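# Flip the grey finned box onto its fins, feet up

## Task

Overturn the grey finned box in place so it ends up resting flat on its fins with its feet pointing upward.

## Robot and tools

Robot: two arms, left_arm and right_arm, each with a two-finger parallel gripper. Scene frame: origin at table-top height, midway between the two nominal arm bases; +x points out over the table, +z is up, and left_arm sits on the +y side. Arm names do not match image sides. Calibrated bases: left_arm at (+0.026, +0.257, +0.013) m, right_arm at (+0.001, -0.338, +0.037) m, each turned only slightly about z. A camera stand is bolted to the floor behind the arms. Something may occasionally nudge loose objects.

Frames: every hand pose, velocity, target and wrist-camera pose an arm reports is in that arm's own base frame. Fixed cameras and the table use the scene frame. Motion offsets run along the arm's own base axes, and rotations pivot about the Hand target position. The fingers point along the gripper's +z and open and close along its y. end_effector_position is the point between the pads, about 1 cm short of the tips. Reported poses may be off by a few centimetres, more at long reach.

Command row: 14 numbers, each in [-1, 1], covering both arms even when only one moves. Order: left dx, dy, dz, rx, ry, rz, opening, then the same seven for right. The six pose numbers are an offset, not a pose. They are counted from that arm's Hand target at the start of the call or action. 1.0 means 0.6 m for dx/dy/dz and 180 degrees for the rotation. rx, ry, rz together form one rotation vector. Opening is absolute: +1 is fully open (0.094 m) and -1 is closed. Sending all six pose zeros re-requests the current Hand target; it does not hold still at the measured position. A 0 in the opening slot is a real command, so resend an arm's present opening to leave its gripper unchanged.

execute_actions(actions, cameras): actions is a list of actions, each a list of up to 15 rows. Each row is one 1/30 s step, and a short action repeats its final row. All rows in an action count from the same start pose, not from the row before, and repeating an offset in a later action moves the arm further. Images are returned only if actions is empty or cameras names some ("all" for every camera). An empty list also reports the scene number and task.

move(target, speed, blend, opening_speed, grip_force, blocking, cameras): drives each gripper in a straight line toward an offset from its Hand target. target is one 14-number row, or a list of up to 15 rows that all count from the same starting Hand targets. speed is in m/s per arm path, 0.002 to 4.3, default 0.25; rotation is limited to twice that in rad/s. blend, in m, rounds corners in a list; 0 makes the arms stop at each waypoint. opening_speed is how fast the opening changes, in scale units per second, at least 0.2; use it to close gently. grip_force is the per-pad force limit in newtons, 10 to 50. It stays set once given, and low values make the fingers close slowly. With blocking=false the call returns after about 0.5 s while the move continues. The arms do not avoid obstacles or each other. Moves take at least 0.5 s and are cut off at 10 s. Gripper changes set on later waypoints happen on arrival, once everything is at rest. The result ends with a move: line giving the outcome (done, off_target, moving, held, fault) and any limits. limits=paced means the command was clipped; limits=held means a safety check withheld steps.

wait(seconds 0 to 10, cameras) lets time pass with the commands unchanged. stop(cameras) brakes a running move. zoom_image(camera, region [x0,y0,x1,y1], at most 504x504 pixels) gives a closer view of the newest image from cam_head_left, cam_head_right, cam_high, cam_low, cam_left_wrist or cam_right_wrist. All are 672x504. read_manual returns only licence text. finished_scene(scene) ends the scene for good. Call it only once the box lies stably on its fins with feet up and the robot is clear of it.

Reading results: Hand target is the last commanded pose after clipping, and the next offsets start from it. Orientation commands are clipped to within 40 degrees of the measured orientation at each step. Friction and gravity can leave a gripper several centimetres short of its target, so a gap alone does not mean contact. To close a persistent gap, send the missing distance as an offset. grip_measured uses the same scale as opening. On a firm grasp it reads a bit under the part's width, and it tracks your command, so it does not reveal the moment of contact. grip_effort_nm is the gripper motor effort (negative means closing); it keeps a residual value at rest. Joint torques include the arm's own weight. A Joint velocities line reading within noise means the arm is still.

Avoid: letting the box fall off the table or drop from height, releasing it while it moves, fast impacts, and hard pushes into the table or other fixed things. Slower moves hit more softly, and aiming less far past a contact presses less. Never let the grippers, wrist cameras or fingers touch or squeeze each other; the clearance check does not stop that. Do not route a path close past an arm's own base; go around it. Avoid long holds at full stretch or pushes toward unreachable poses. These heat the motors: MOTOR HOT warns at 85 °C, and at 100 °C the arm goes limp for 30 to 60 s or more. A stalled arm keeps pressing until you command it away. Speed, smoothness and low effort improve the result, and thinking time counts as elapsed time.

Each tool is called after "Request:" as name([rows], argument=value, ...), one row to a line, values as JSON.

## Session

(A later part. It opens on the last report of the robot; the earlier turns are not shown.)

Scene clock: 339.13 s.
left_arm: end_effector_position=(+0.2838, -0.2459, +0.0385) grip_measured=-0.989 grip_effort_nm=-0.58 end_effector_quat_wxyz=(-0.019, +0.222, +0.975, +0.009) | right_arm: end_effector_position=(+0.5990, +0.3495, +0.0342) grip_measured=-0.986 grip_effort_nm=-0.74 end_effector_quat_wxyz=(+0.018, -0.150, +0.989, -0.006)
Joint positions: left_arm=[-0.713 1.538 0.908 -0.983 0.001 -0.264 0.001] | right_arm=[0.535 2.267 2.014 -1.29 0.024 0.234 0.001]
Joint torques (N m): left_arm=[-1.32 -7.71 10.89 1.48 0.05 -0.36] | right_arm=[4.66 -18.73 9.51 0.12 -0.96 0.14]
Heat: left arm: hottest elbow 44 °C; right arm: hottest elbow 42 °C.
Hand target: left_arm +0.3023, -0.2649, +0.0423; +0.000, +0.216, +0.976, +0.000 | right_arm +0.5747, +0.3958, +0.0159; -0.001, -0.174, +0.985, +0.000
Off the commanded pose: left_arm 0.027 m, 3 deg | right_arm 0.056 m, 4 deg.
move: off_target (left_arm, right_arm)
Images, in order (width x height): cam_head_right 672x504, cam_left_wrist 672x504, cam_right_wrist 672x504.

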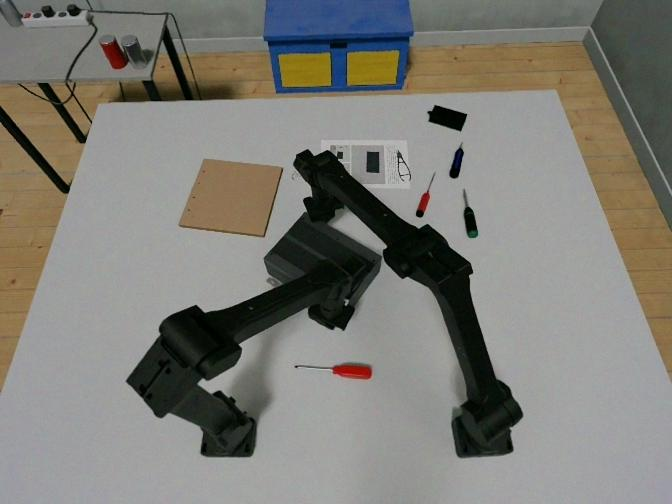

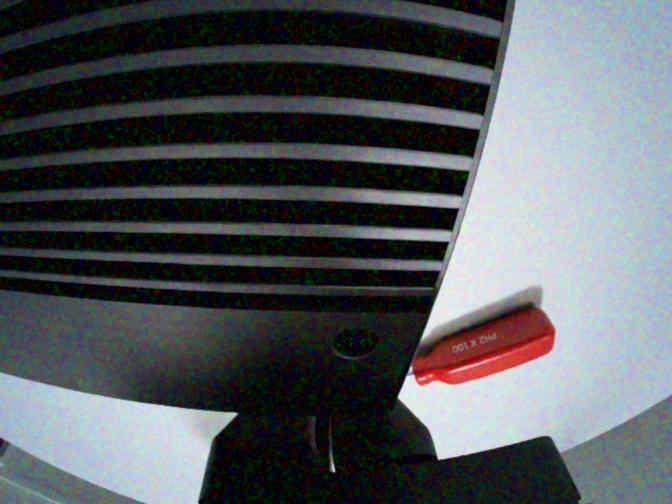

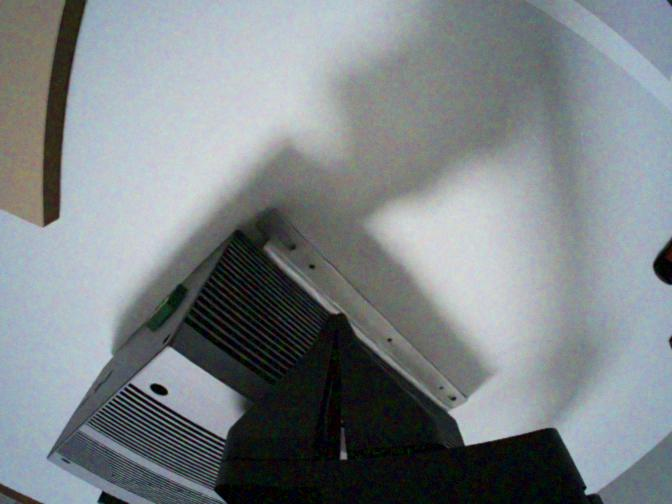

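Request:
move([
  [-0.08,0.08,0.03,0,0,0,-1,0,-0.08,0,0,0,0,-1],
  [-0.08,0.4,0.35,0,0,0,-1,0.0,-0.1,0,0,0,0,-1],
], speed=0.25, blend=0.03)

Request:
move([
  [0,0,0,0,0,0,-1,-0.15,-0.22,0.37,0,0,0,-1],
], speed=0.3, cameras=["cam_right_wrist","cam_head_right"])

Scene clock: 349.03 s.
left_arm: end_effector_position=(+0.2444, -0.0259, +0.2359) grip_measured=-0.989 grip_effort_nm=-0.58 end_effector_quat_wxyz=(-0.015, +0.215, +0.977, +0.000) | right_arm: end_effector_position=(+0.5871, +0.3304, +0.0283) grip_measured=-0.986 grip_effort_nm=-0.74 end_effector_quat_wxyz=(+0.016, -0.164, +0.986, -0.002)
Joint positions: left_arm=[-0.106 0.992 0.989 -1.599 -0.003 0.327 0.001] | right_arm=[0.517 2.213 1.902 -1.232 0.014 0.188 0.001]
Joint torques (N m): left_arm=[0.09 -2.67 12.45 0.23 0.21 -0.02] | right_arm=[0.32 -20.19 6.05 0.54 -0.61 -0.11]
Heat: left arm: hottest elbow 45 °C; right arm: hottest elbow 42 °C.
Hand target: left_arm +0.2543, -0.0249, +0.2523; +0.000, +0.216, +0.976, +0.000 | right_arm +0.5746, +0.3358, +0.0159; -0.001, -0.173, +0.985, +0.000
Off the commanded pose: left_arm 0.019 m, 2 deg | right_arm 0.018 m, 2 deg.
move: off_target (left_arm, right_arm)

Scene clock: 350.77 s.
left_arm: end_effector_position=(+0.2444, -0.0259, +0.2359) grip_measured=-0.989 grip_effort_nm=-0.58 end_effector_quat_wxyz=(-0.015, +0.215, +0.976, +0.000) | right_arm: end_effector_position=(+0.4829, +0.2078, +0.2390) grip_measured=-0.986 grip_effort_nm=-0.74 end_effector_quat_wxyz=(+0.005, -0.173, +0.985, +0.000)
Joint positions: left_arm=[-0.106 0.992 0.989 -1.599 -0.003 0.328 0.001] | right_arm=[0.408 1.71 1.686 -1.538 0.003 0.061 0.001]
Joint torques (N m): left_arm=[0.09 -2.78 12.44 0.27 0.21 -0.06] | right_arm=[-1.79 -14.15 8.25 0.12 -0.11 -0.19]
Heat: left arm: hottest elbow 45 °C; right arm: hottest elbow 42 °C.
Hand target: left_arm +0.2543, -0.0249, +0.2523; +0.000, +0.216, +0.976, +0.000 | right_arm +0.4846, +0.2038, +0.2378; -0.001, -0.173, +0.985, +0.000
Off the commanded pose: left_arm 0.019 m, 2 deg | right_arm 0.004 m, 1 deg.
move: off_target (left_arm)
Images, in order (width x height): cam_head_right 672x504, cam_right_wrist 672x504.

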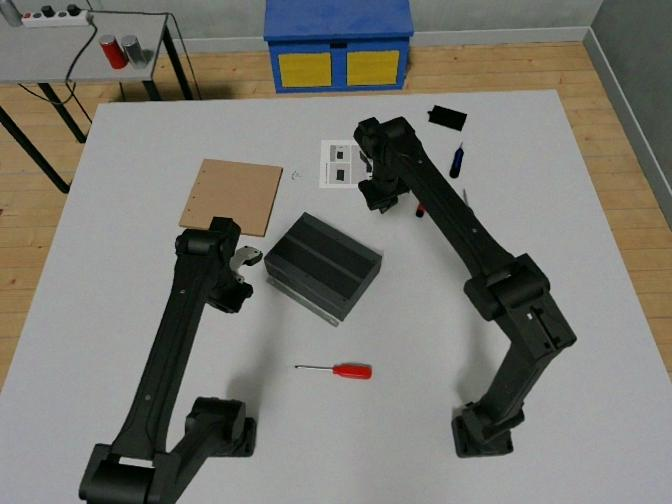

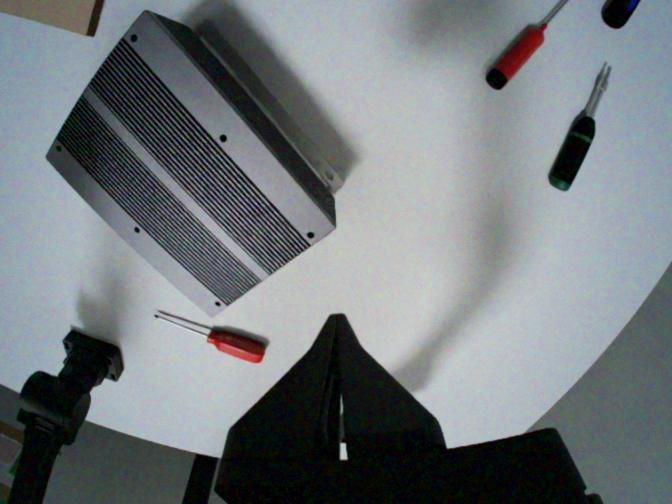

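Request:
move([
  [0,0,0,0,0,0,-1,-0.262,-0.05,0.02,0.4384,-0.0656,-0.2652,1],
  [0,0,0,0,0,0,-1,-0.262,-0.025,-0.325,0.4384,-0.0656,-0.2652,1],
], speed=0.25, blend=0.02, cameras=["cam_right_wrist"])

Request:
zoom_image(camera="cam_right_wrist", region=[150, 40, 530, 420])

Scene clock: 381.03 s.
left_arm: end_effector_position=(+0.2444, -0.0259, +0.2359) grip_measured=-0.989 grip_effort_nm=-0.58 end_effector_quat_wxyz=(-0.015, +0.215, +0.976, +0.000) | right_arm: end_effector_position=(+0.3288, +0.1840, +0.0422) grip_measured=+0.999 grip_effort_nm=0.07 end_effector_quat_wxyz=(+0.200, +0.251, +0.744, +0.586)
Joint positions: left_arm=[-0.106 0.992 0.989 -1.599 -0.003 0.328 0.001] | right_arm=[0.218 1.779 0.193 1.282 -0.676 1.373 0.094]
Joint torques (N m): left_arm=[0.09 -2.73 12.48 0.16 0.21 -0.06] | right_arm=[0.56 -5.42 1.05 2.86 -0.09 -0.01]
Heat: left arm: hottest elbow 46 °C; right arm: hottest elbow 39 °C.
Hand target: left_arm +0.2543, -0.0249, +0.2523; +0.000, +0.216, +0.976, +0.000 | right_arm +0.3275, +0.1889, +0.0429; +0.197, +0.247, +0.743, +0.590
Off the commanded pose: left_arm 0.019 m, 2 deg | right_arm 0.005 m, 1 deg.
move: off_target (left_arm)
Images, in order (width x height): cam_right_wrist 672x504.

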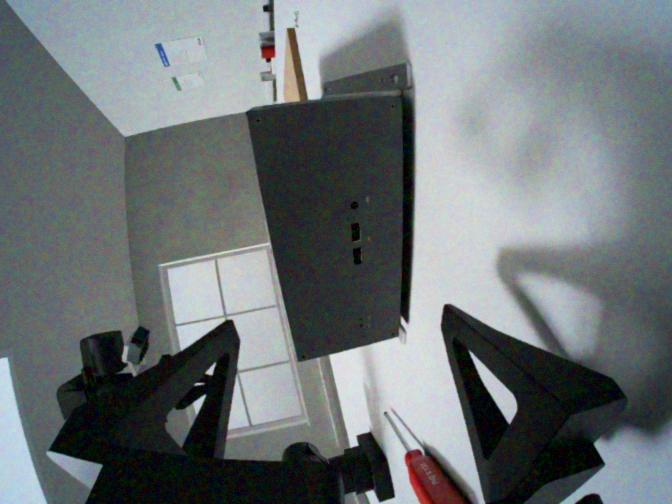

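Scaled by 1.326 from the camera's 672x504 image, which has a finer 960x720 frame.

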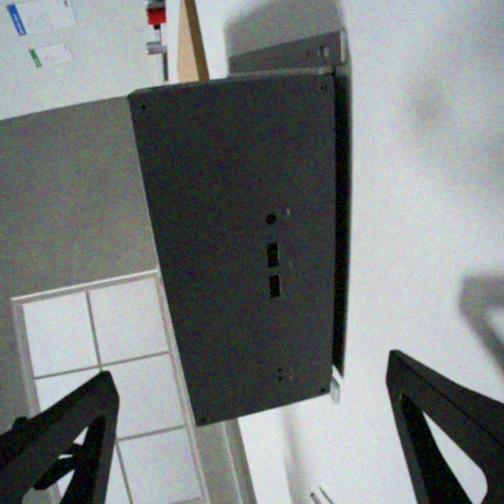

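Request:
move([
  [0,0,0,0,0,0,-1,0.0,0.0,-0.035,0.0045,-0.0033,0,1],
  [0,0,0,0,0,0,-1,0.0225,0.05,-0.035,0.0045,-0.0033,0,1],
], speed=0.08, cameras=["cam_right_wrist"])

Request:
zoom_image(camera="cam_right_wrist", region=[150, 40, 530, 420])

Scene clock: 406.37 s.
left_arm: end_effector_position=(+0.2444, -0.0259, +0.2359) grip_measured=-0.989 grip_effort_nm=-0.58 end_effector_quat_wxyz=(-0.015, +0.215, +0.976, +0.000) | right_arm: end_effector_position=(+0.3410, +0.2135, +0.0226) grip_measured=+0.999 grip_effort_nm=0.07 end_effector_quat_wxyz=(+0.206, +0.245, +0.737, +0.595)
Joint positions: left_arm=[-0.106 0.992 0.989 -1.599 -0.003 0.328 0.001] | right_arm=[0.321 1.957 0.257 1.45 -0.581 1.42 0.094]
Joint torques (N m): left_arm=[0.09 -2.73 12.45 0.23 0.21 -0.05] | right_arm=[0.85 -8 0.7 1.84 0.02 -0.03]
Heat: left arm: hottest elbow 47 °C; right arm: hottest elbow 36 °C.
Hand target: left_arm +0.2543, -0.0249, +0.2523; +0.000, +0.216, +0.976, +0.000 | right_arm +0.3411, +0.2189, +0.0220; +0.199, +0.245, +0.737, +0.597
Off the commanded pose: left_arm 0.019 m, 2 deg | right_arm 0.005 m, 1 deg.
move: off_target (left_arm)
Images, in order (width x height): cam_right_wrist 672x504.

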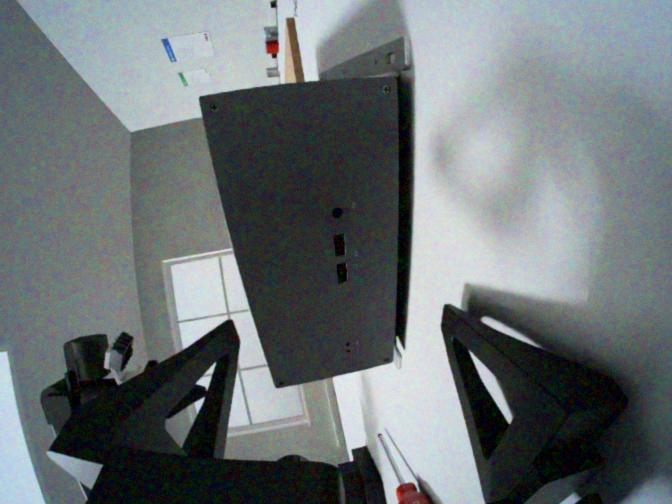

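Scaled by 1.326 from the camera's 672x504 image, which has a finer 960x720 frame.

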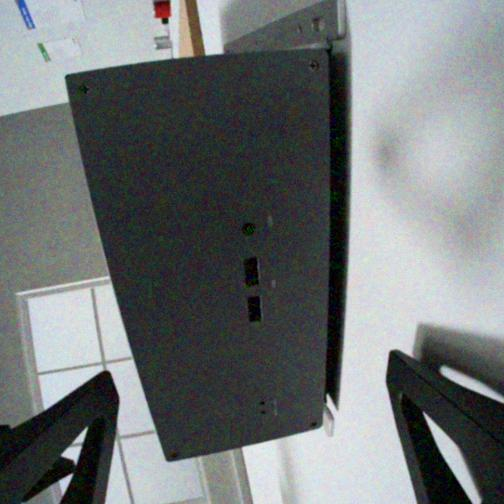

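Request:
move([
  [0,0,0,0,0,0,-1,0.035,0.05,-0.003,0,0,0,1],
], speed=0.06, cameras=["cam_right_wrist"])

Request:
zoom_image(camera="cam_right_wrist", region=[150, 200, 530, 420])

Scene clock: 416.13 s.
left_arm: end_effector_position=(+0.2444, -0.0259, +0.2359) grip_measured=-0.989 grip_effort_nm=-0.58 end_effector_quat_wxyz=(-0.015, +0.215, +0.976, +0.000) | right_arm: end_effector_position=(+0.3611, +0.2425, +0.0205) grip_measured=+0.999 grip_effort_nm=0.07 end_effector_quat_wxyz=(+0.205, +0.245, +0.737, +0.595)
Joint positions: left_arm=[-0.106 0.992 0.989 -1.599 -0.003 0.328 0.001] | right_arm=[0.396 1.957 0.333 1.384 -0.509 1.441 0.094]
Joint torques (N m): left_arm=[0.15 -2.73 12.49 0.2 0.21 -0.07] | right_arm=[0.79 -9.29 1.55 1.66 0.09 0.01]
Heat: left arm: hottest elbow 48 °C; right arm: hottest elbow 36 °C.
Hand target: left_arm +0.2543, -0.0249, +0.2523; +0.000, +0.216, +0.976, +0.000 | right_arm +0.3619, +0.2489, +0.0200; +0.199, +0.245, +0.737, +0.597
Off the commanded pose: left_arm 0.019 m, 2 deg | right_arm 0.006 m, 1 deg.
move: off_target (left_arm)
Images, in order (width x height): cam_right_wrist 672x504.

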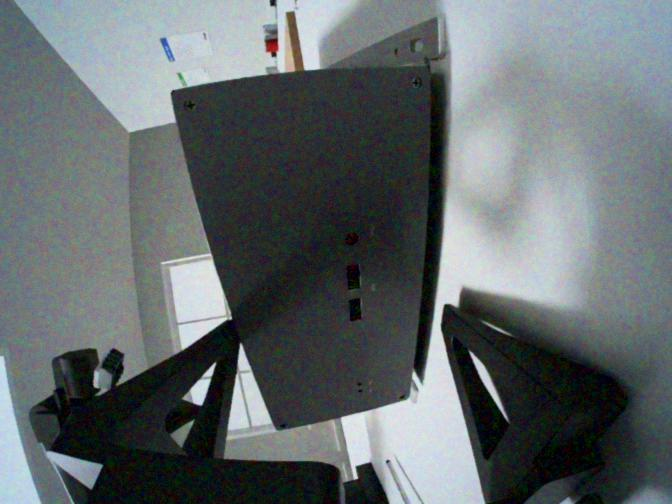

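Scaled by 1.326 from the camera's 672x504 image, which has a finer 960x720 frame.

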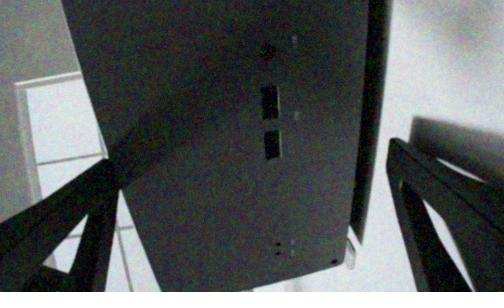

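Request:
move([
  [0,0,0,0,0,0,-1,0.026,0.037,-0.001,0,0,0,1],
], speed=0.05)

Request:
move([
  [0,0,0,0,0,0,-1,0.012,0.016,0,0,0,0,1],
], speed=0.05, cameras=["cam_right_wrist"])

Request:
zoom_image(camera="cam_right_wrist", region=[150, 200, 530, 420])

Scene clock: 424.03 s.
left_arm: end_effector_position=(+0.2444, -0.0259, +0.2359) grip_measured=-0.989 grip_effort_nm=-0.58 end_effector_quat_wxyz=(-0.015, +0.215, +0.976, +0.000) | right_arm: end_effector_position=(+0.3706, +0.2549, +0.0205) grip_measured=+0.999 grip_effort_nm=0.05 end_effector_quat_wxyz=(+0.207, +0.251, +0.737, +0.593)
Joint positions: left_arm=[-0.106 0.992 0.989 -1.599 -0.003 0.328 0.001] | right_arm=[0.43 1.951 0.366 1.346 -0.464 1.454 0.094]
Joint torques (N m): left_arm=[0.03 -2.84 12.46 0.23 0.21 -0.06] | right_arm=[1.2 -8.7 3.82 1.14 0.1 -0.02]
Heat: left arm: hottest elbow 48 °C; right arm: hottest elbow 35 °C.
Hand target: left_arm +0.2543, -0.0249, +0.2523; +0.000, +0.216, +0.976, +0.000 | right_arm +0.3775, +0.2711, +0.0195; +0.199, +0.245, +0.737, +0.597
Off the commanded pose: left_arm 0.019 m, 2 deg | right_arm 0.018 m, 1 deg.
move: off_target (left_arm, right_arm)

Scene clock: 424.90 s.
left_arm: end_effector_position=(+0.2444, -0.0259, +0.2359) grip_measured=-0.989 grip_effort_nm=-0.58 end_effector_quat_wxyz=(-0.015, +0.215, +0.976, +0.000) | right_arm: end_effector_position=(+0.3777, +0.2636, +0.0206) grip_measured=+0.999 grip_effort_nm=0.04 end_effector_quat_wxyz=(+0.207, +0.252, +0.737, +0.592)
Joint positions: left_arm=[-0.106 0.992 0.989 -1.599 -0.003 0.328 0.001] | right_arm=[0.446 1.951 0.392 1.321 -0.447 1.459 0.094]
Joint torques (N m): left_arm=[0.09 -2.78 12.45 0.24 0.2 -0.06] | right_arm=[1.67 -8.53 4.15 1.2 0.07 -0.04]
Heat: left arm: hottest elbow 48 °C; right arm: hottest elbow 35 °C.
Hand target: left_arm +0.2543, -0.0249, +0.2523; +0.000, +0.216, +0.976, +0.000 | right_arm +0.3847, +0.2808, +0.0196; +0.199, +0.245, +0.737, +0.597
Off the commanded pose: left_arm 0.019 m, 2 deg | right_arm 0.018 m, 1 deg.
move: off_target (left_arm, right_arm)
Images, in order (width x height): cam_right_wrist 672x504.

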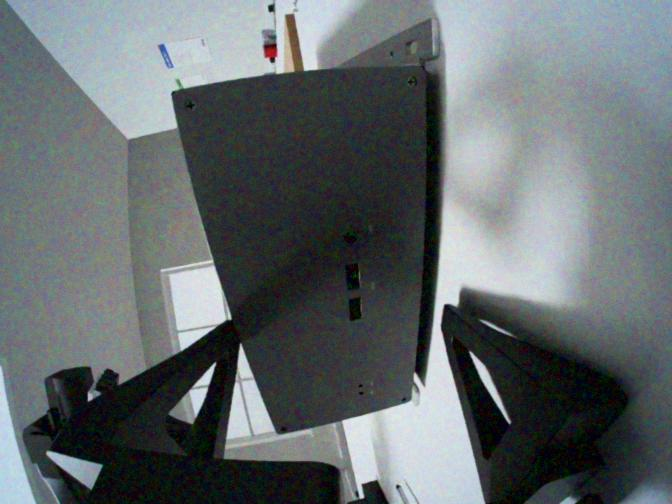

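Scaled by 1.326 from the camera's 672x504 image, which has a finer 960x720 frame.

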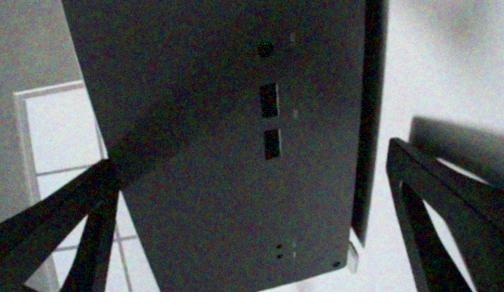

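Request:
move([
  [0,0,0,0,0,0,-1,-0.045,-0.062,0.02,0,0,0,1],
  [0,0,0,0,0,0,-1,-0.04,-0.055,0.07,0,0,0,1],
  [0,0,0,0,0,0,-1,-0.04,-0.055,0.006,0,0,0,1],
], speed=0.08)

Scene clock: 433.13 s.
left_arm: end_effector_position=(+0.2444, -0.0259, +0.2359) grip_measured=-0.989 grip_effort_nm=-0.58 end_effector_quat_wxyz=(-0.015, +0.215, +0.976, +0.000) | right_arm: end_effector_position=(+0.3547, +0.2476, +0.0210) grip_measured=+0.999 grip_effort_nm=0.05 end_effector_quat_wxyz=(+0.189, +0.250, +0.742, +0.593)
Joint positions: left_arm=[-0.106 0.992 0.989 -1.599 -0.003 0.328 0.001] | right_arm=[0.413 1.931 0.326 1.344 -0.509 1.457 0.094]
Joint torques (N m): left_arm=[0.03 -2.78 12.46 0.2 0.21 -0.05] | right_arm=[-0.44 -8.88 1.7 2.96 -0.04 -0.2]
Heat: left arm: hottest elbow 48 °C; right arm: hottest elbow 35 °C.
Hand target: left_arm +0.2543, -0.0249, +0.2523; +0.000, +0.216, +0.976, +0.000 | right_arm +0.3608, +0.2476, +0.0230; +0.199, +0.245, +0.737, +0.597
Off the commanded pose: left_arm 0.019 m, 2 deg | right_arm 0.006 m, 1 deg.
move: off_target (left_arm)

Request:
move([
  [0,0,0,0,0,0,-1,0,0,0.05,0.0036,-0.0027,0,1],
  [0,0,0,0,0,0,-1,0,0,0.005,0.0036,-0.0027,0,1],
  [0,0,0,0,0,0,-1,0.022,0.032,0.005,0.0036,-0.0027,0,1],
], speed=0.08, cameras=["cam_right_wrist"])

Request:
zoom_image(camera="cam_right_wrist", region=[150, 200, 530, 420])

Scene clock: 442.00 s.
left_arm: end_effector_position=(+0.2444, -0.0259, +0.2359) grip_measured=-0.989 grip_effort_nm=-0.58 end_effector_quat_wxyz=(-0.015, +0.215, +0.976, +0.000) | right_arm: end_effector_position=(+0.3731, +0.2605, +0.0293) grip_measured=+0.999 grip_effort_nm=0.05 end_effector_quat_wxyz=(+0.208, +0.243, +0.732, +0.602)
Joint positions: left_arm=[-0.106 0.992 0.989 -1.599 -0.003 0.328 0.001] | right_arm=[0.436 1.935 0.375 1.346 -0.472 1.459 0.094]
Joint torques (N m): left_arm=[0.09 -2.67 12.46 0.23 0.2 -0.06] | right_arm=[0.85 -9.11 2.28 1.95 0.02 0.01]
Heat: left arm: hottest elbow 49 °C; right arm: hottest elbow 34 °C.
Hand target: left_arm +0.2543, -0.0249, +0.2523; +0.000, +0.216, +0.976, +0.000 | right_arm +0.3739, +0.2669, +0.0260; +0.201, +0.244, +0.733, +0.602
Off the commanded pose: left_arm 0.019 m, 2 deg | right_arm 0.007 m, 1 deg.
move: off_target (left_arm)
Images, in order (width x height): cam_right_wrist 672x504.

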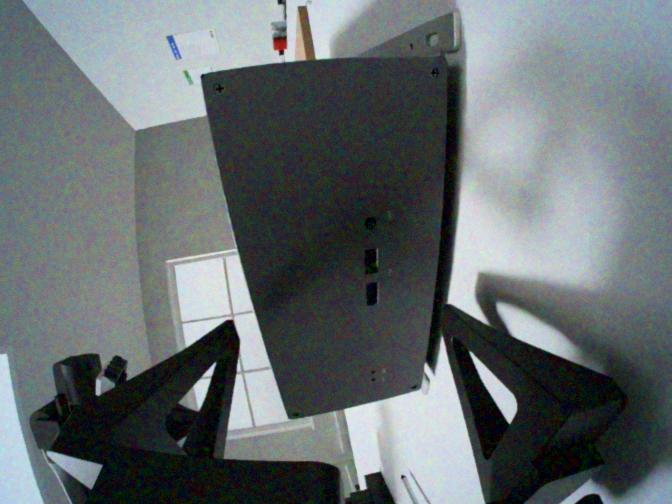

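Scaled by 1.326 from the camera's 672x504 image, which has a finer 960x720 frame.

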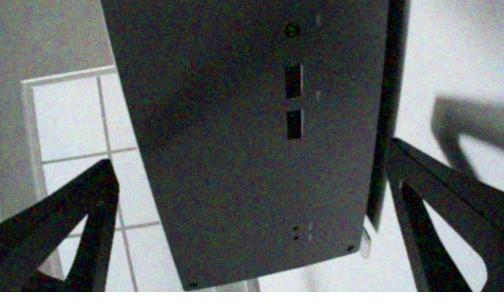

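Request:
move(target=[0,0,0,0,0,0,-1, 0,0,-0.0075,0,0,0,1], speed=0.05, cameras=["cam_right_wrist","cam_high"])

Scene clock: 480.83 s.
left_arm: end_effector_position=(+0.2444, -0.0259, +0.2359) grip_measured=-0.989 grip_effort_nm=-0.58 end_effector_quat_wxyz=(-0.015, +0.215, +0.976, +0.000) | right_arm: end_effector_position=(+0.3725, +0.2602, +0.0211) grip_measured=+0.999 grip_effort_nm=0.05 end_effector_quat_wxyz=(+0.203, +0.247, +0.736, +0.597)
Joint positions: left_arm=[-0.106 0.992 0.989 -1.599 -0.003 0.328 0.001] | right_arm=[0.436 1.956 0.379 1.346 -0.472 1.459 0.094]
Joint torques (N m): left_arm=[0.15 -2.84 12.48 0.28 0.22 -0.06] | right_arm=[0.62 -8.88 2.07 2.58 0.07 -0.03]
Heat: left arm: hottest elbow 50 °C; right arm: hottest elbow 33 °C.
Hand target: left_arm +0.2543, -0.0249, +0.2523; +0.000, +0.216, +0.976, +0.000 | right_arm +0.3739, +0.2669, +0.0216; +0.201, +0.244, +0.733, +0.602
Off the commanded pose: left_arm 0.019 m, 2 deg | right_arm 0.007 m, 1 deg.
move: off_target (left_arm)
Images, in order (width x height): cam_high 672x504, cam_right_wrist 672x504.

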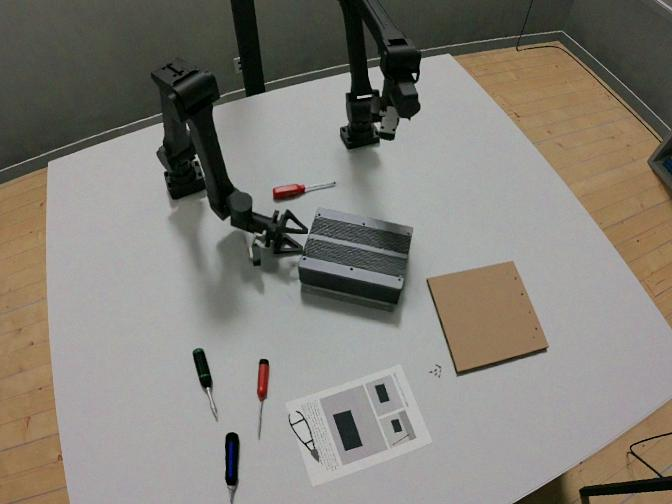

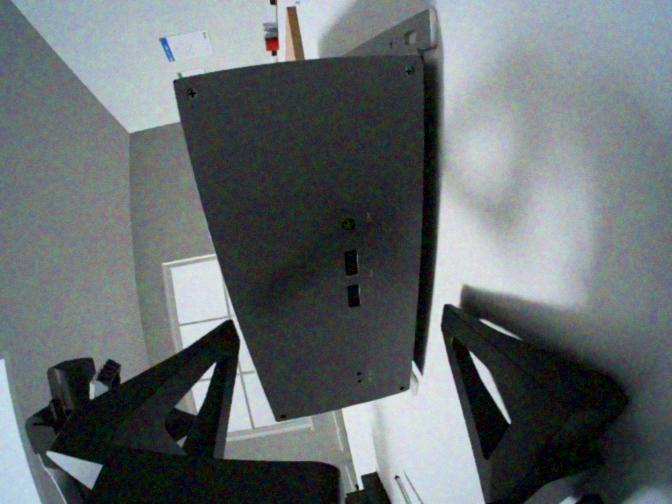

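Request:
move(target=[0,0,0,0,0,0,-1, 0.024,0.024,0.005,0,0,0,1], speed=0.04, cameras=["cam_right_wrist"])

Request:
move(target=[0,0,0,0,0,0,-1, 0.018,0.024,0.0,0,0,0,1], speed=0.04, cameras=["cam_right_wrist"])

Scene clock: 492.40 s.
left_arm: end_effector_position=(+0.2444, -0.0259, +0.2359) grip_measured=-0.989 grip_effort_nm=-0.58 end_effector_quat_wxyz=(-0.015, +0.215, +0.976, +0.000) | right_arm: end_effector_position=(+0.3865, +0.2734, +0.0229) grip_measured=+0.999 grip_effort_nm=0.05 end_effector_quat_wxyz=(+0.205, +0.246, +0.734, +0.598)
Joint positions: left_arm=[-0.106 0.992 0.989 -1.599 -0.003 0.328 0.001] | right_arm=[0.455 1.956 0.426 1.307 -0.452 1.464 0.094]
Joint torques (N m): left_arm=[0.03 -2.67 12.46 0.24 0.21 -0.06] | right_arm=[0.56 -10.17 2.69 1.94 0.04 -0.04]
Heat: left arm: hottest elbow 50 °C; right arm: hottest elbow 33 °C.
Hand target: left_arm +0.2543, -0.0249, +0.2523; +0.000, +0.216, +0.976, +0.000 | right_arm +0.3884, +0.2813, +0.0246; +0.201, +0.244, +0.733, +0.602
Off the commanded pose: left_arm 0.019 m, 2 deg | right_arm 0.008 m, 1 deg.
move: off_target (left_arm)
Images, in order (width x height): cam_right_wrist 672x504.

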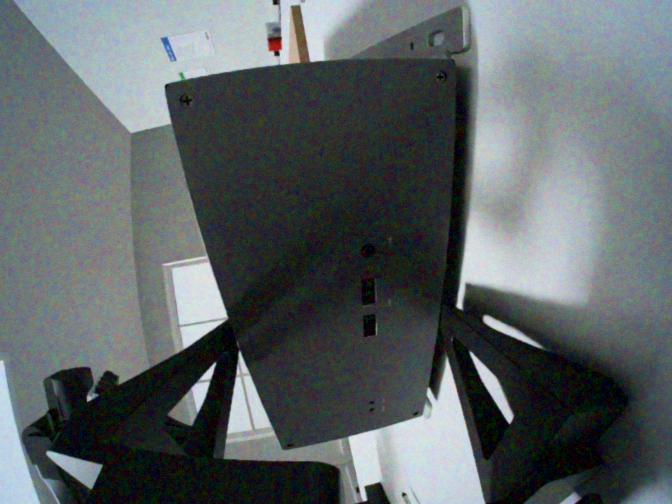

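Scene clock: 493.23 s.
left_arm: end_effector_position=(+0.2444, -0.0259, +0.2359) grip_measured=-0.989 grip_effort_nm=-0.58 end_effector_quat_wxyz=(-0.015, +0.215, +0.976, +0.000) | right_arm: end_effector_position=(+0.3913, +0.2778, +0.0222) grip_measured=+0.999 grip_effort_nm=0.05 end_effector_quat_wxyz=(+0.207, +0.252, +0.734, +0.596)
Joint positions: left_arm=[-0.106 0.992 0.989 -1.599 -0.003 0.328 0.001] | right_arm=[0.467 1.955 0.44 1.286 -0.43 1.471 0.094]
Joint torques (N m): left_arm=[0.09 -2.84 12.42 0.21 0.21 -0.06] | right_arm=[1.79 -9.52 4.77 1.31 0.08 -0.02]
Heat: left arm: hottest elbow 50 °C; right arm: hottest elbow 33 °C.
Hand target: left_arm +0.2543, -0.0249, +0.2523; +0.000, +0.216, +0.976, +0.000 | right_arm +0.3992, +0.2956, +0.0246; +0.201, +0.244, +0.733, +0.602
Off the commanded pose: left_arm 0.019 m, 2 deg | right_arm 0.020 m, 1 deg.
move: off_target (left_arm, right_arm)
Images, in order (width x height): cam_right_wrist 672x504.

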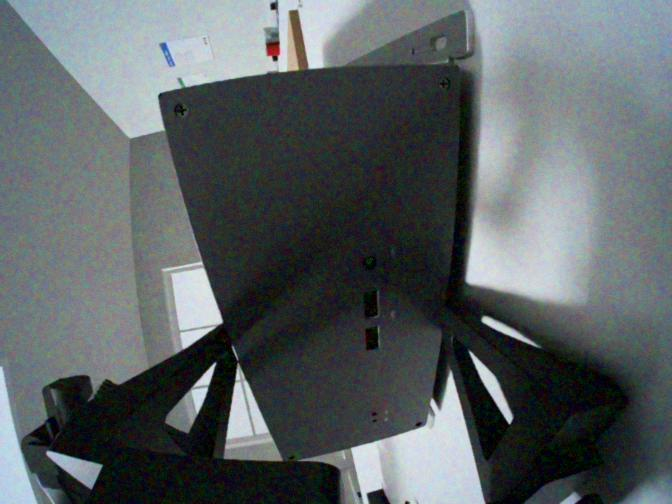

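Request:
zoom_image(camera="cam_right_wrist", region=[180, 240, 500, 480])

Scaled by 1.575 from the camera's 672x504 image, which has a finer 960x720 frame.

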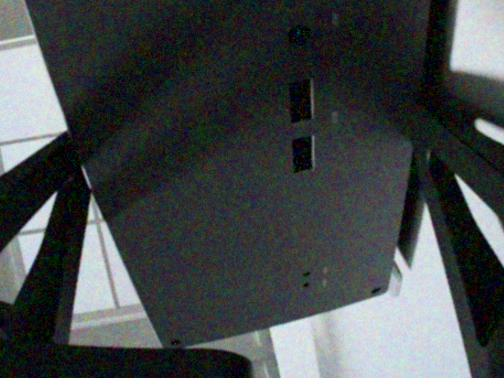

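Request:
move(target=[0,0,0,0,0,0,-1, -0.016,-0.046,0.006,0,0,0,1], speed=0.05)

Request:
move(target=[0,0,0,0,0,0,-1, 0.03,0.035,-0.002,0,0,0,1], speed=0.04, cameras=["cam_right_wrist"])

Scene clock: 512.33 s.
left_arm: end_effector_position=(+0.2444, -0.0259, +0.2359) grip_measured=-0.989 grip_effort_nm=-0.58 end_effector_quat_wxyz=(-0.015, +0.215, +0.976, +0.000) | right_arm: end_effector_position=(+0.3859, +0.2733, +0.0225) grip_measured=+0.999 grip_effort_nm=0.04 end_effector_quat_wxyz=(+0.192, +0.245, +0.737, +0.600)
Joint positions: left_arm=[-0.106 0.992 0.989 -1.599 -0.003 0.328 0.001] | right_arm=[0.446 1.95 0.429 1.286 -0.483 1.471 0.094]
Joint torques (N m): left_arm=[0.03 -2.78 12.46 0.24 0.2 -0.06] | right_arm=[-1.85 -11.75 1.57 2.32 -0.25 -0.19]
Heat: left arm: hottest elbow 50 °C; right arm: hottest elbow 33 °C.
Hand target: left_arm +0.2543, -0.0249, +0.2523; +0.000, +0.216, +0.976, +0.000 | right_arm +0.3896, +0.2682, +0.0282; +0.201, +0.244, +0.733, +0.602
Off the commanded pose: left_arm 0.019 m, 2 deg | right_arm 0.009 m, 1 deg.
move: off_target (left_arm)

Scene clock: 513.40 s.
left_arm: end_effector_position=(+0.2444, -0.0259, +0.2359) grip_measured=-0.989 grip_effort_nm=-0.58 end_effector_quat_wxyz=(-0.015, +0.215, +0.976, +0.000) | right_arm: end_effector_position=(+0.3956, +0.2749, +0.0222) grip_measured=+0.999 grip_effort_nm=0.04 end_effector_quat_wxyz=(+0.198, +0.251, +0.736, +0.596)
Joint positions: left_arm=[-0.106 0.992 0.989 -1.599 -0.003 0.328 0.001] | right_arm=[0.446 1.948 0.45 1.261 -0.464 1.471 0.094]
Joint torques (N m): left_arm=[0.03 -2.67 12.45 0.21 0.21 -0.06] | right_arm=[0.85 -9.99 4.94 1.31 0.33 -0.06]
Heat: left arm: hottest elbow 50 °C; right arm: hottest elbow 33 °C.
Hand target: left_arm +0.2543, -0.0249, +0.2523; +0.000, +0.216, +0.976, +0.000 | right_arm +0.4075, +0.2890, +0.0269; +0.201, +0.244, +0.733, +0.602
Off the commanded pose: left_arm 0.019 m, 2 deg | right_arm 0.019 m, 1 deg.
move: off_target (left_arm, right_arm)
Images, in order (width x height): cam_right_wrist 672x504.

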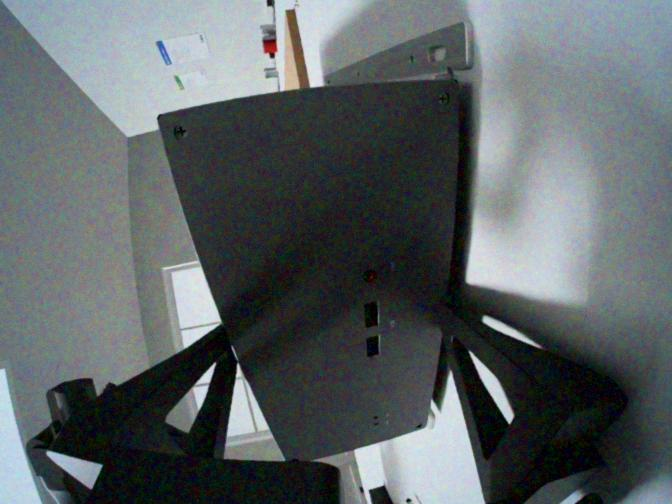

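Request:
zoom_image(camera="cam_right_wrist", region=[190, 280, 290, 380])

Request:
zoom_image(camera="cam_right_wrist", region=[400, 260, 500, 360])

Scaled by 5.040 from the camera's 672x504 image, which has a finer 960x720 frame.

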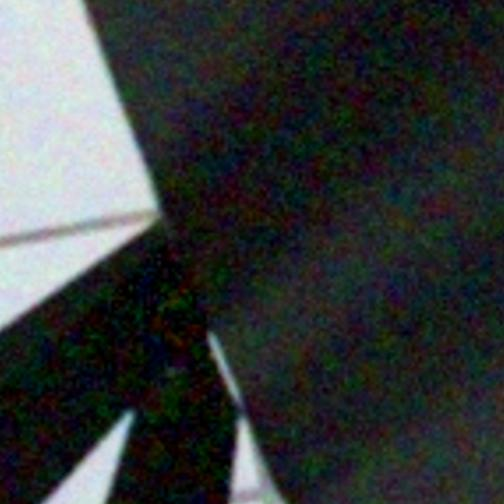

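Scaled by 5.040 from the camera's 672x504 image, which has a finer 960x720 frame.

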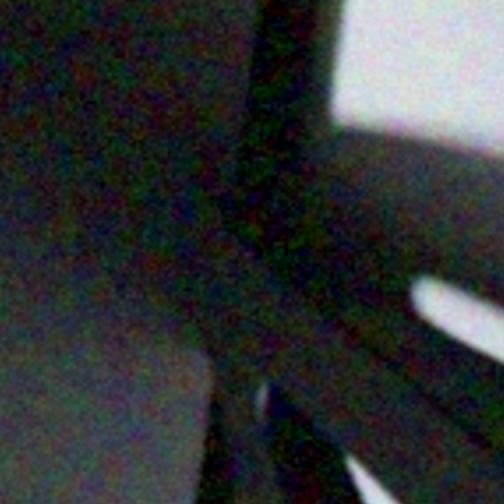

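Request:
move(target=[0,0,0,0,0,0,-1, 0.02,0.027,-0.001,0,0,0,1], speed=0.04, cameras=["cam_right_wrist"])

Scene clock: 528.27 s.
left_arm: end_effector_position=(+0.2444, -0.0259, +0.2359) grip_measured=-0.989 grip_effort_nm=-0.58 end_effector_quat_wxyz=(-0.015, +0.215, +0.976, +0.000) | right_arm: end_effector_position=(+0.4075, +0.2843, +0.0225) grip_measured=+0.999 grip_effort_nm=0.05 end_effector_quat_wxyz=(+0.202, +0.256, +0.737, +0.592)
Joint positions: left_arm=[-0.106 0.992 0.989 -1.599 -0.003 0.328 0.001] | right_arm=[0.463 1.946 0.487 1.217 -0.433 1.473 0.094]
Joint torques (N m): left_arm=[0.09 -2.78 12.42 0.18 0.21 -0.06] | right_arm=[1.61 -9.11 6.02 1.95 0.11 -0.08]
Heat: left arm: hottest elbow 50 °C; right arm: hottest elbow 34 °C.
Hand target: left_arm +0.2543, -0.0249, +0.2523; +0.000, +0.216, +0.976, +0.000 | right_arm +0.4195, +0.3053, +0.0263; +0.201, +0.244, +0.733, +0.602
Off the commanded pose: left_arm 0.019 m, 2 deg | right_arm 0.024 m, 2 deg.
move: off_target (left_arm, right_arm)
Images, in order (width x height): cam_right_wrist 672x504.

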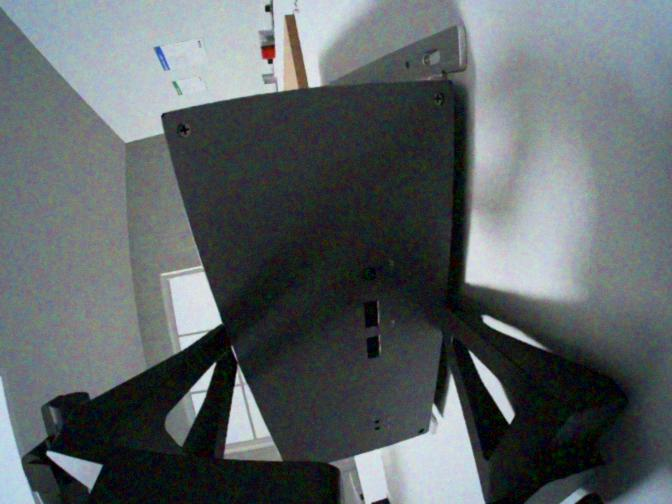

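Request:
move(target=[0,0,0,0,0,0,-1, 0.0,0.0,0,0,0,0,0.6], speed=0.04, grip_force=[50,20], cameras=["cam_right_wrist"])

Scene clock: 544.03 s.
left_arm: end_effector_position=(+0.2444, -0.0259, +0.2359) grip_measured=-0.989 grip_effort_nm=-0.58 end_effector_quat_wxyz=(-0.015, +0.215, +0.976, +0.000) | right_arm: end_effector_position=(+0.4075, +0.2843, +0.0219) grip_measured=+0.948 grip_effort_nm=-0.48 end_effector_quat_wxyz=(+0.202, +0.257, +0.737, +0.591)
Joint positions: left_arm=[-0.106 0.992 0.989 -1.599 -0.003 0.328 0.001] | right_arm=[0.463 1.947 0.487 1.216 -0.433 1.473 0.092]
Joint torques (N m): left_arm=[0.03 -2.73 12.45 0.23 0.21 -0.06] | right_arm=[1.73 -9 6.09 1.83 0.06 -0.07]
Heat: left arm: hottest elbow 51 °C; right arm: hottest elbow 34 °C.
Hand target: left_arm +0.2543, -0.0249, +0.2523; +0.000, +0.216, +0.976, +0.000 | right_arm +0.4196, +0.3053, +0.0264; +0.201, +0.244, +0.733, +0.602
Off the commanded pose: left_arm 0.019 m, 2 deg | right_arm 0.025 m, 2 deg.
grip_force (N): 50, 20
move: off_target (left_arm, right_arm)
Images, in order (width x height): cam_right_wrist 672x504.

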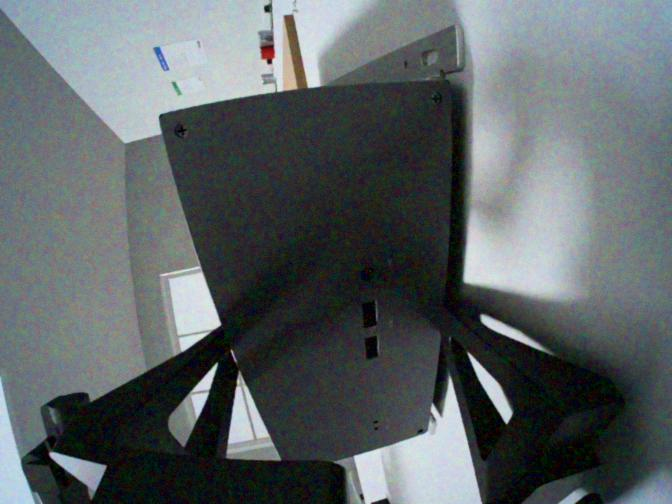

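Request:
move(target=[0,0,0,0,0,0,-1, -0.008,-0.012,0.14,0,0,0,0.6], speed=0.04, cameras=["cam_right_wrist","cam_high"])

Scene clock: 550.47 s.
left_arm: end_effector_position=(+0.2444, -0.0259, +0.2359) grip_measured=-0.989 grip_effort_nm=-0.58 end_effector_quat_wxyz=(-0.015, +0.215, +0.976, +0.000) | right_arm: end_effector_position=(+0.4064, +0.2850, +0.0831) grip_measured=+0.602 grip_effort_nm=-0.11 end_effector_quat_wxyz=(+0.189, +0.265, +0.747, +0.580)
Joint positions: left_arm=[-0.106 0.992 0.989 -1.599 -0.003 0.328 0.001] | right_arm=[0.464 1.659 0.479 0.894 -0.435 1.473 0.075]
Joint torques (N m): left_arm=[0.26 -2.67 12.46 0.2 0.22 -0.06] | right_arm=[0.44 -11.34 6.46 2.63 -0.32 -0.11]
Heat: left arm: hottest elbow 51 °C; right arm: hottest elbow 34 °C.
Hand target: left_arm +0.2543, -0.0249, +0.2523; +0.000, +0.216, +0.976, +0.000 | right_arm +0.4147, +0.2980, +0.1103; +0.201, +0.244, +0.733, +0.602
Off the commanded pose: left_arm 0.019 m, 2 deg | right_arm 0.031 m, 4 deg.
grip_force (N): 50, 20
move: off_target (left_arm, right_arm)
Images, in order (width x height): cam_high 672x504, cam_right_wrist 672x504.

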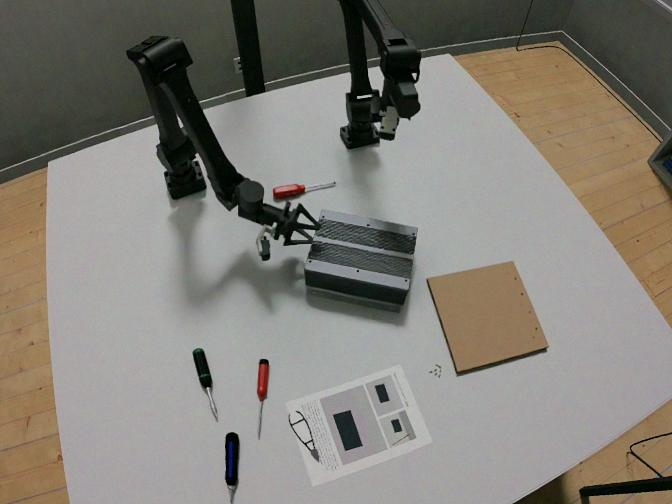

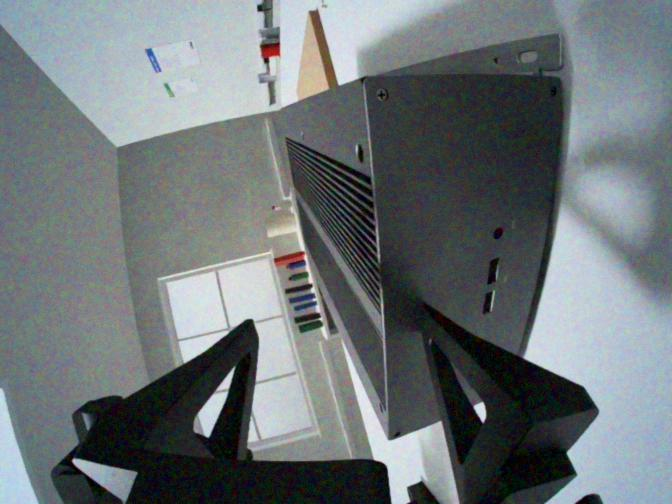

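Request:
move([
  [0,0,0,0,0,0,-1, -0.063,-0.08,-0.02,0,0,0,1],
  [0,0,0,0,0,0,-1, -0.063,-0.08,-0.13,0,0,0,1],
  [0,0,0,0,0,0,-1, -0.063,-0.08,-0.1465,0,0,0,1],
], speed=[0.1,0.1,0.03], grip_force=[50,50], cameras=["all"])

Scene clock: 577.27 s.
left_arm: end_effector_position=(+0.2444, -0.0259, +0.2359) grip_measured=-0.989 grip_effort_nm=-0.58 end_effector_quat_wxyz=(-0.015, +0.215, +0.976, +0.000) | right_arm: end_effector_position=(+0.3689, +0.2532, +0.0204) grip_measured=+0.999 grip_effort_nm=0.07 end_effector_quat_wxyz=(+0.190, +0.246, +0.739, +0.598)
Joint positions: left_arm=[-0.106 0.992 0.989 -1.599 -0.003 0.328 0.001] | right_arm=[0.408 1.949 0.368 1.335 -0.52 1.46 0.094]
Joint torques (N m): left_arm=[0.15 -2.73 12.48 0.25 0.2 -0.06] | right_arm=[-2.32 -8.18 1.89 3.12 -0.24 -0.19]
Heat: left arm: hottest elbow 51 °C; right arm: hottest elbow 34 °C.
Hand target: left_arm +0.2543, -0.0249, +0.2523; +0.000, +0.216, +0.976, +0.000 | right_arm +0.3770, +0.2501, +0.0225; +0.201, +0.244, +0.733, +0.602
Off the commanded pose: left_arm 0.019 m, 2 deg | right_arm 0.009 m, 1 deg.
move: off_target (left_arm)

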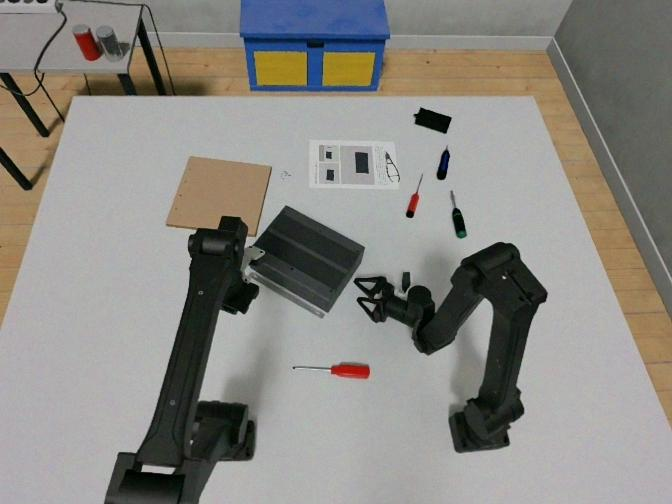

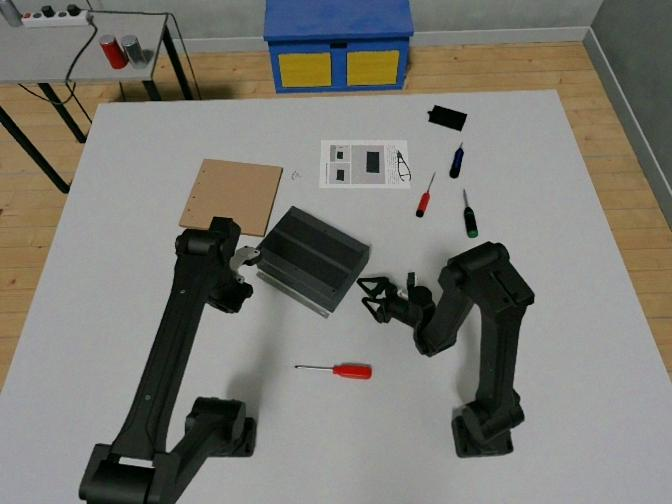

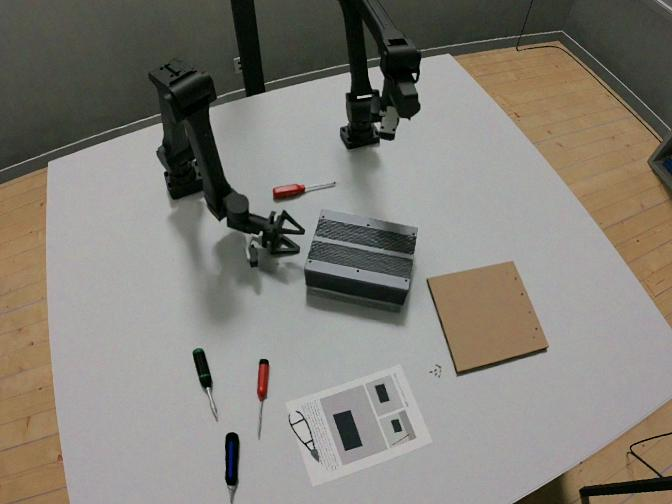

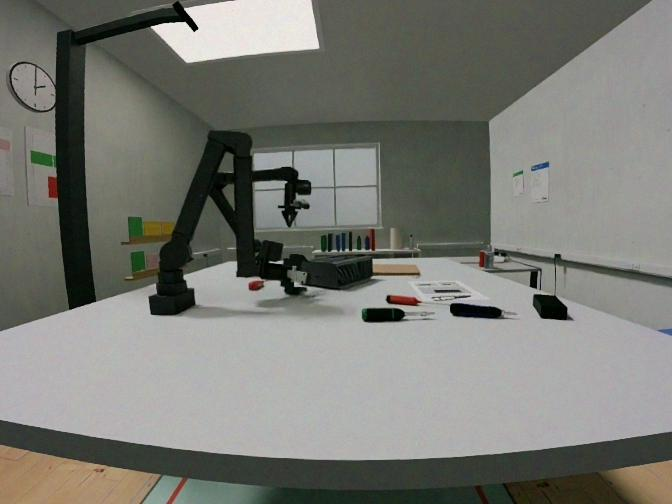

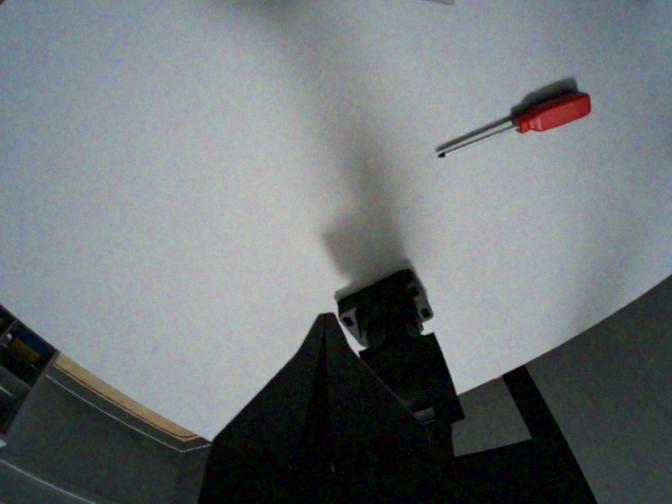

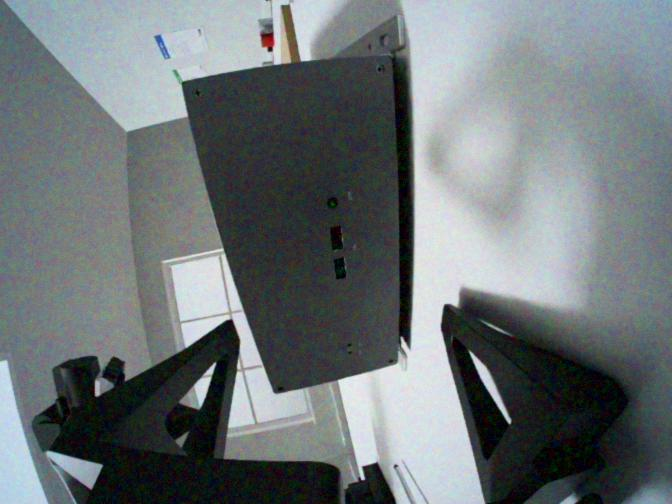

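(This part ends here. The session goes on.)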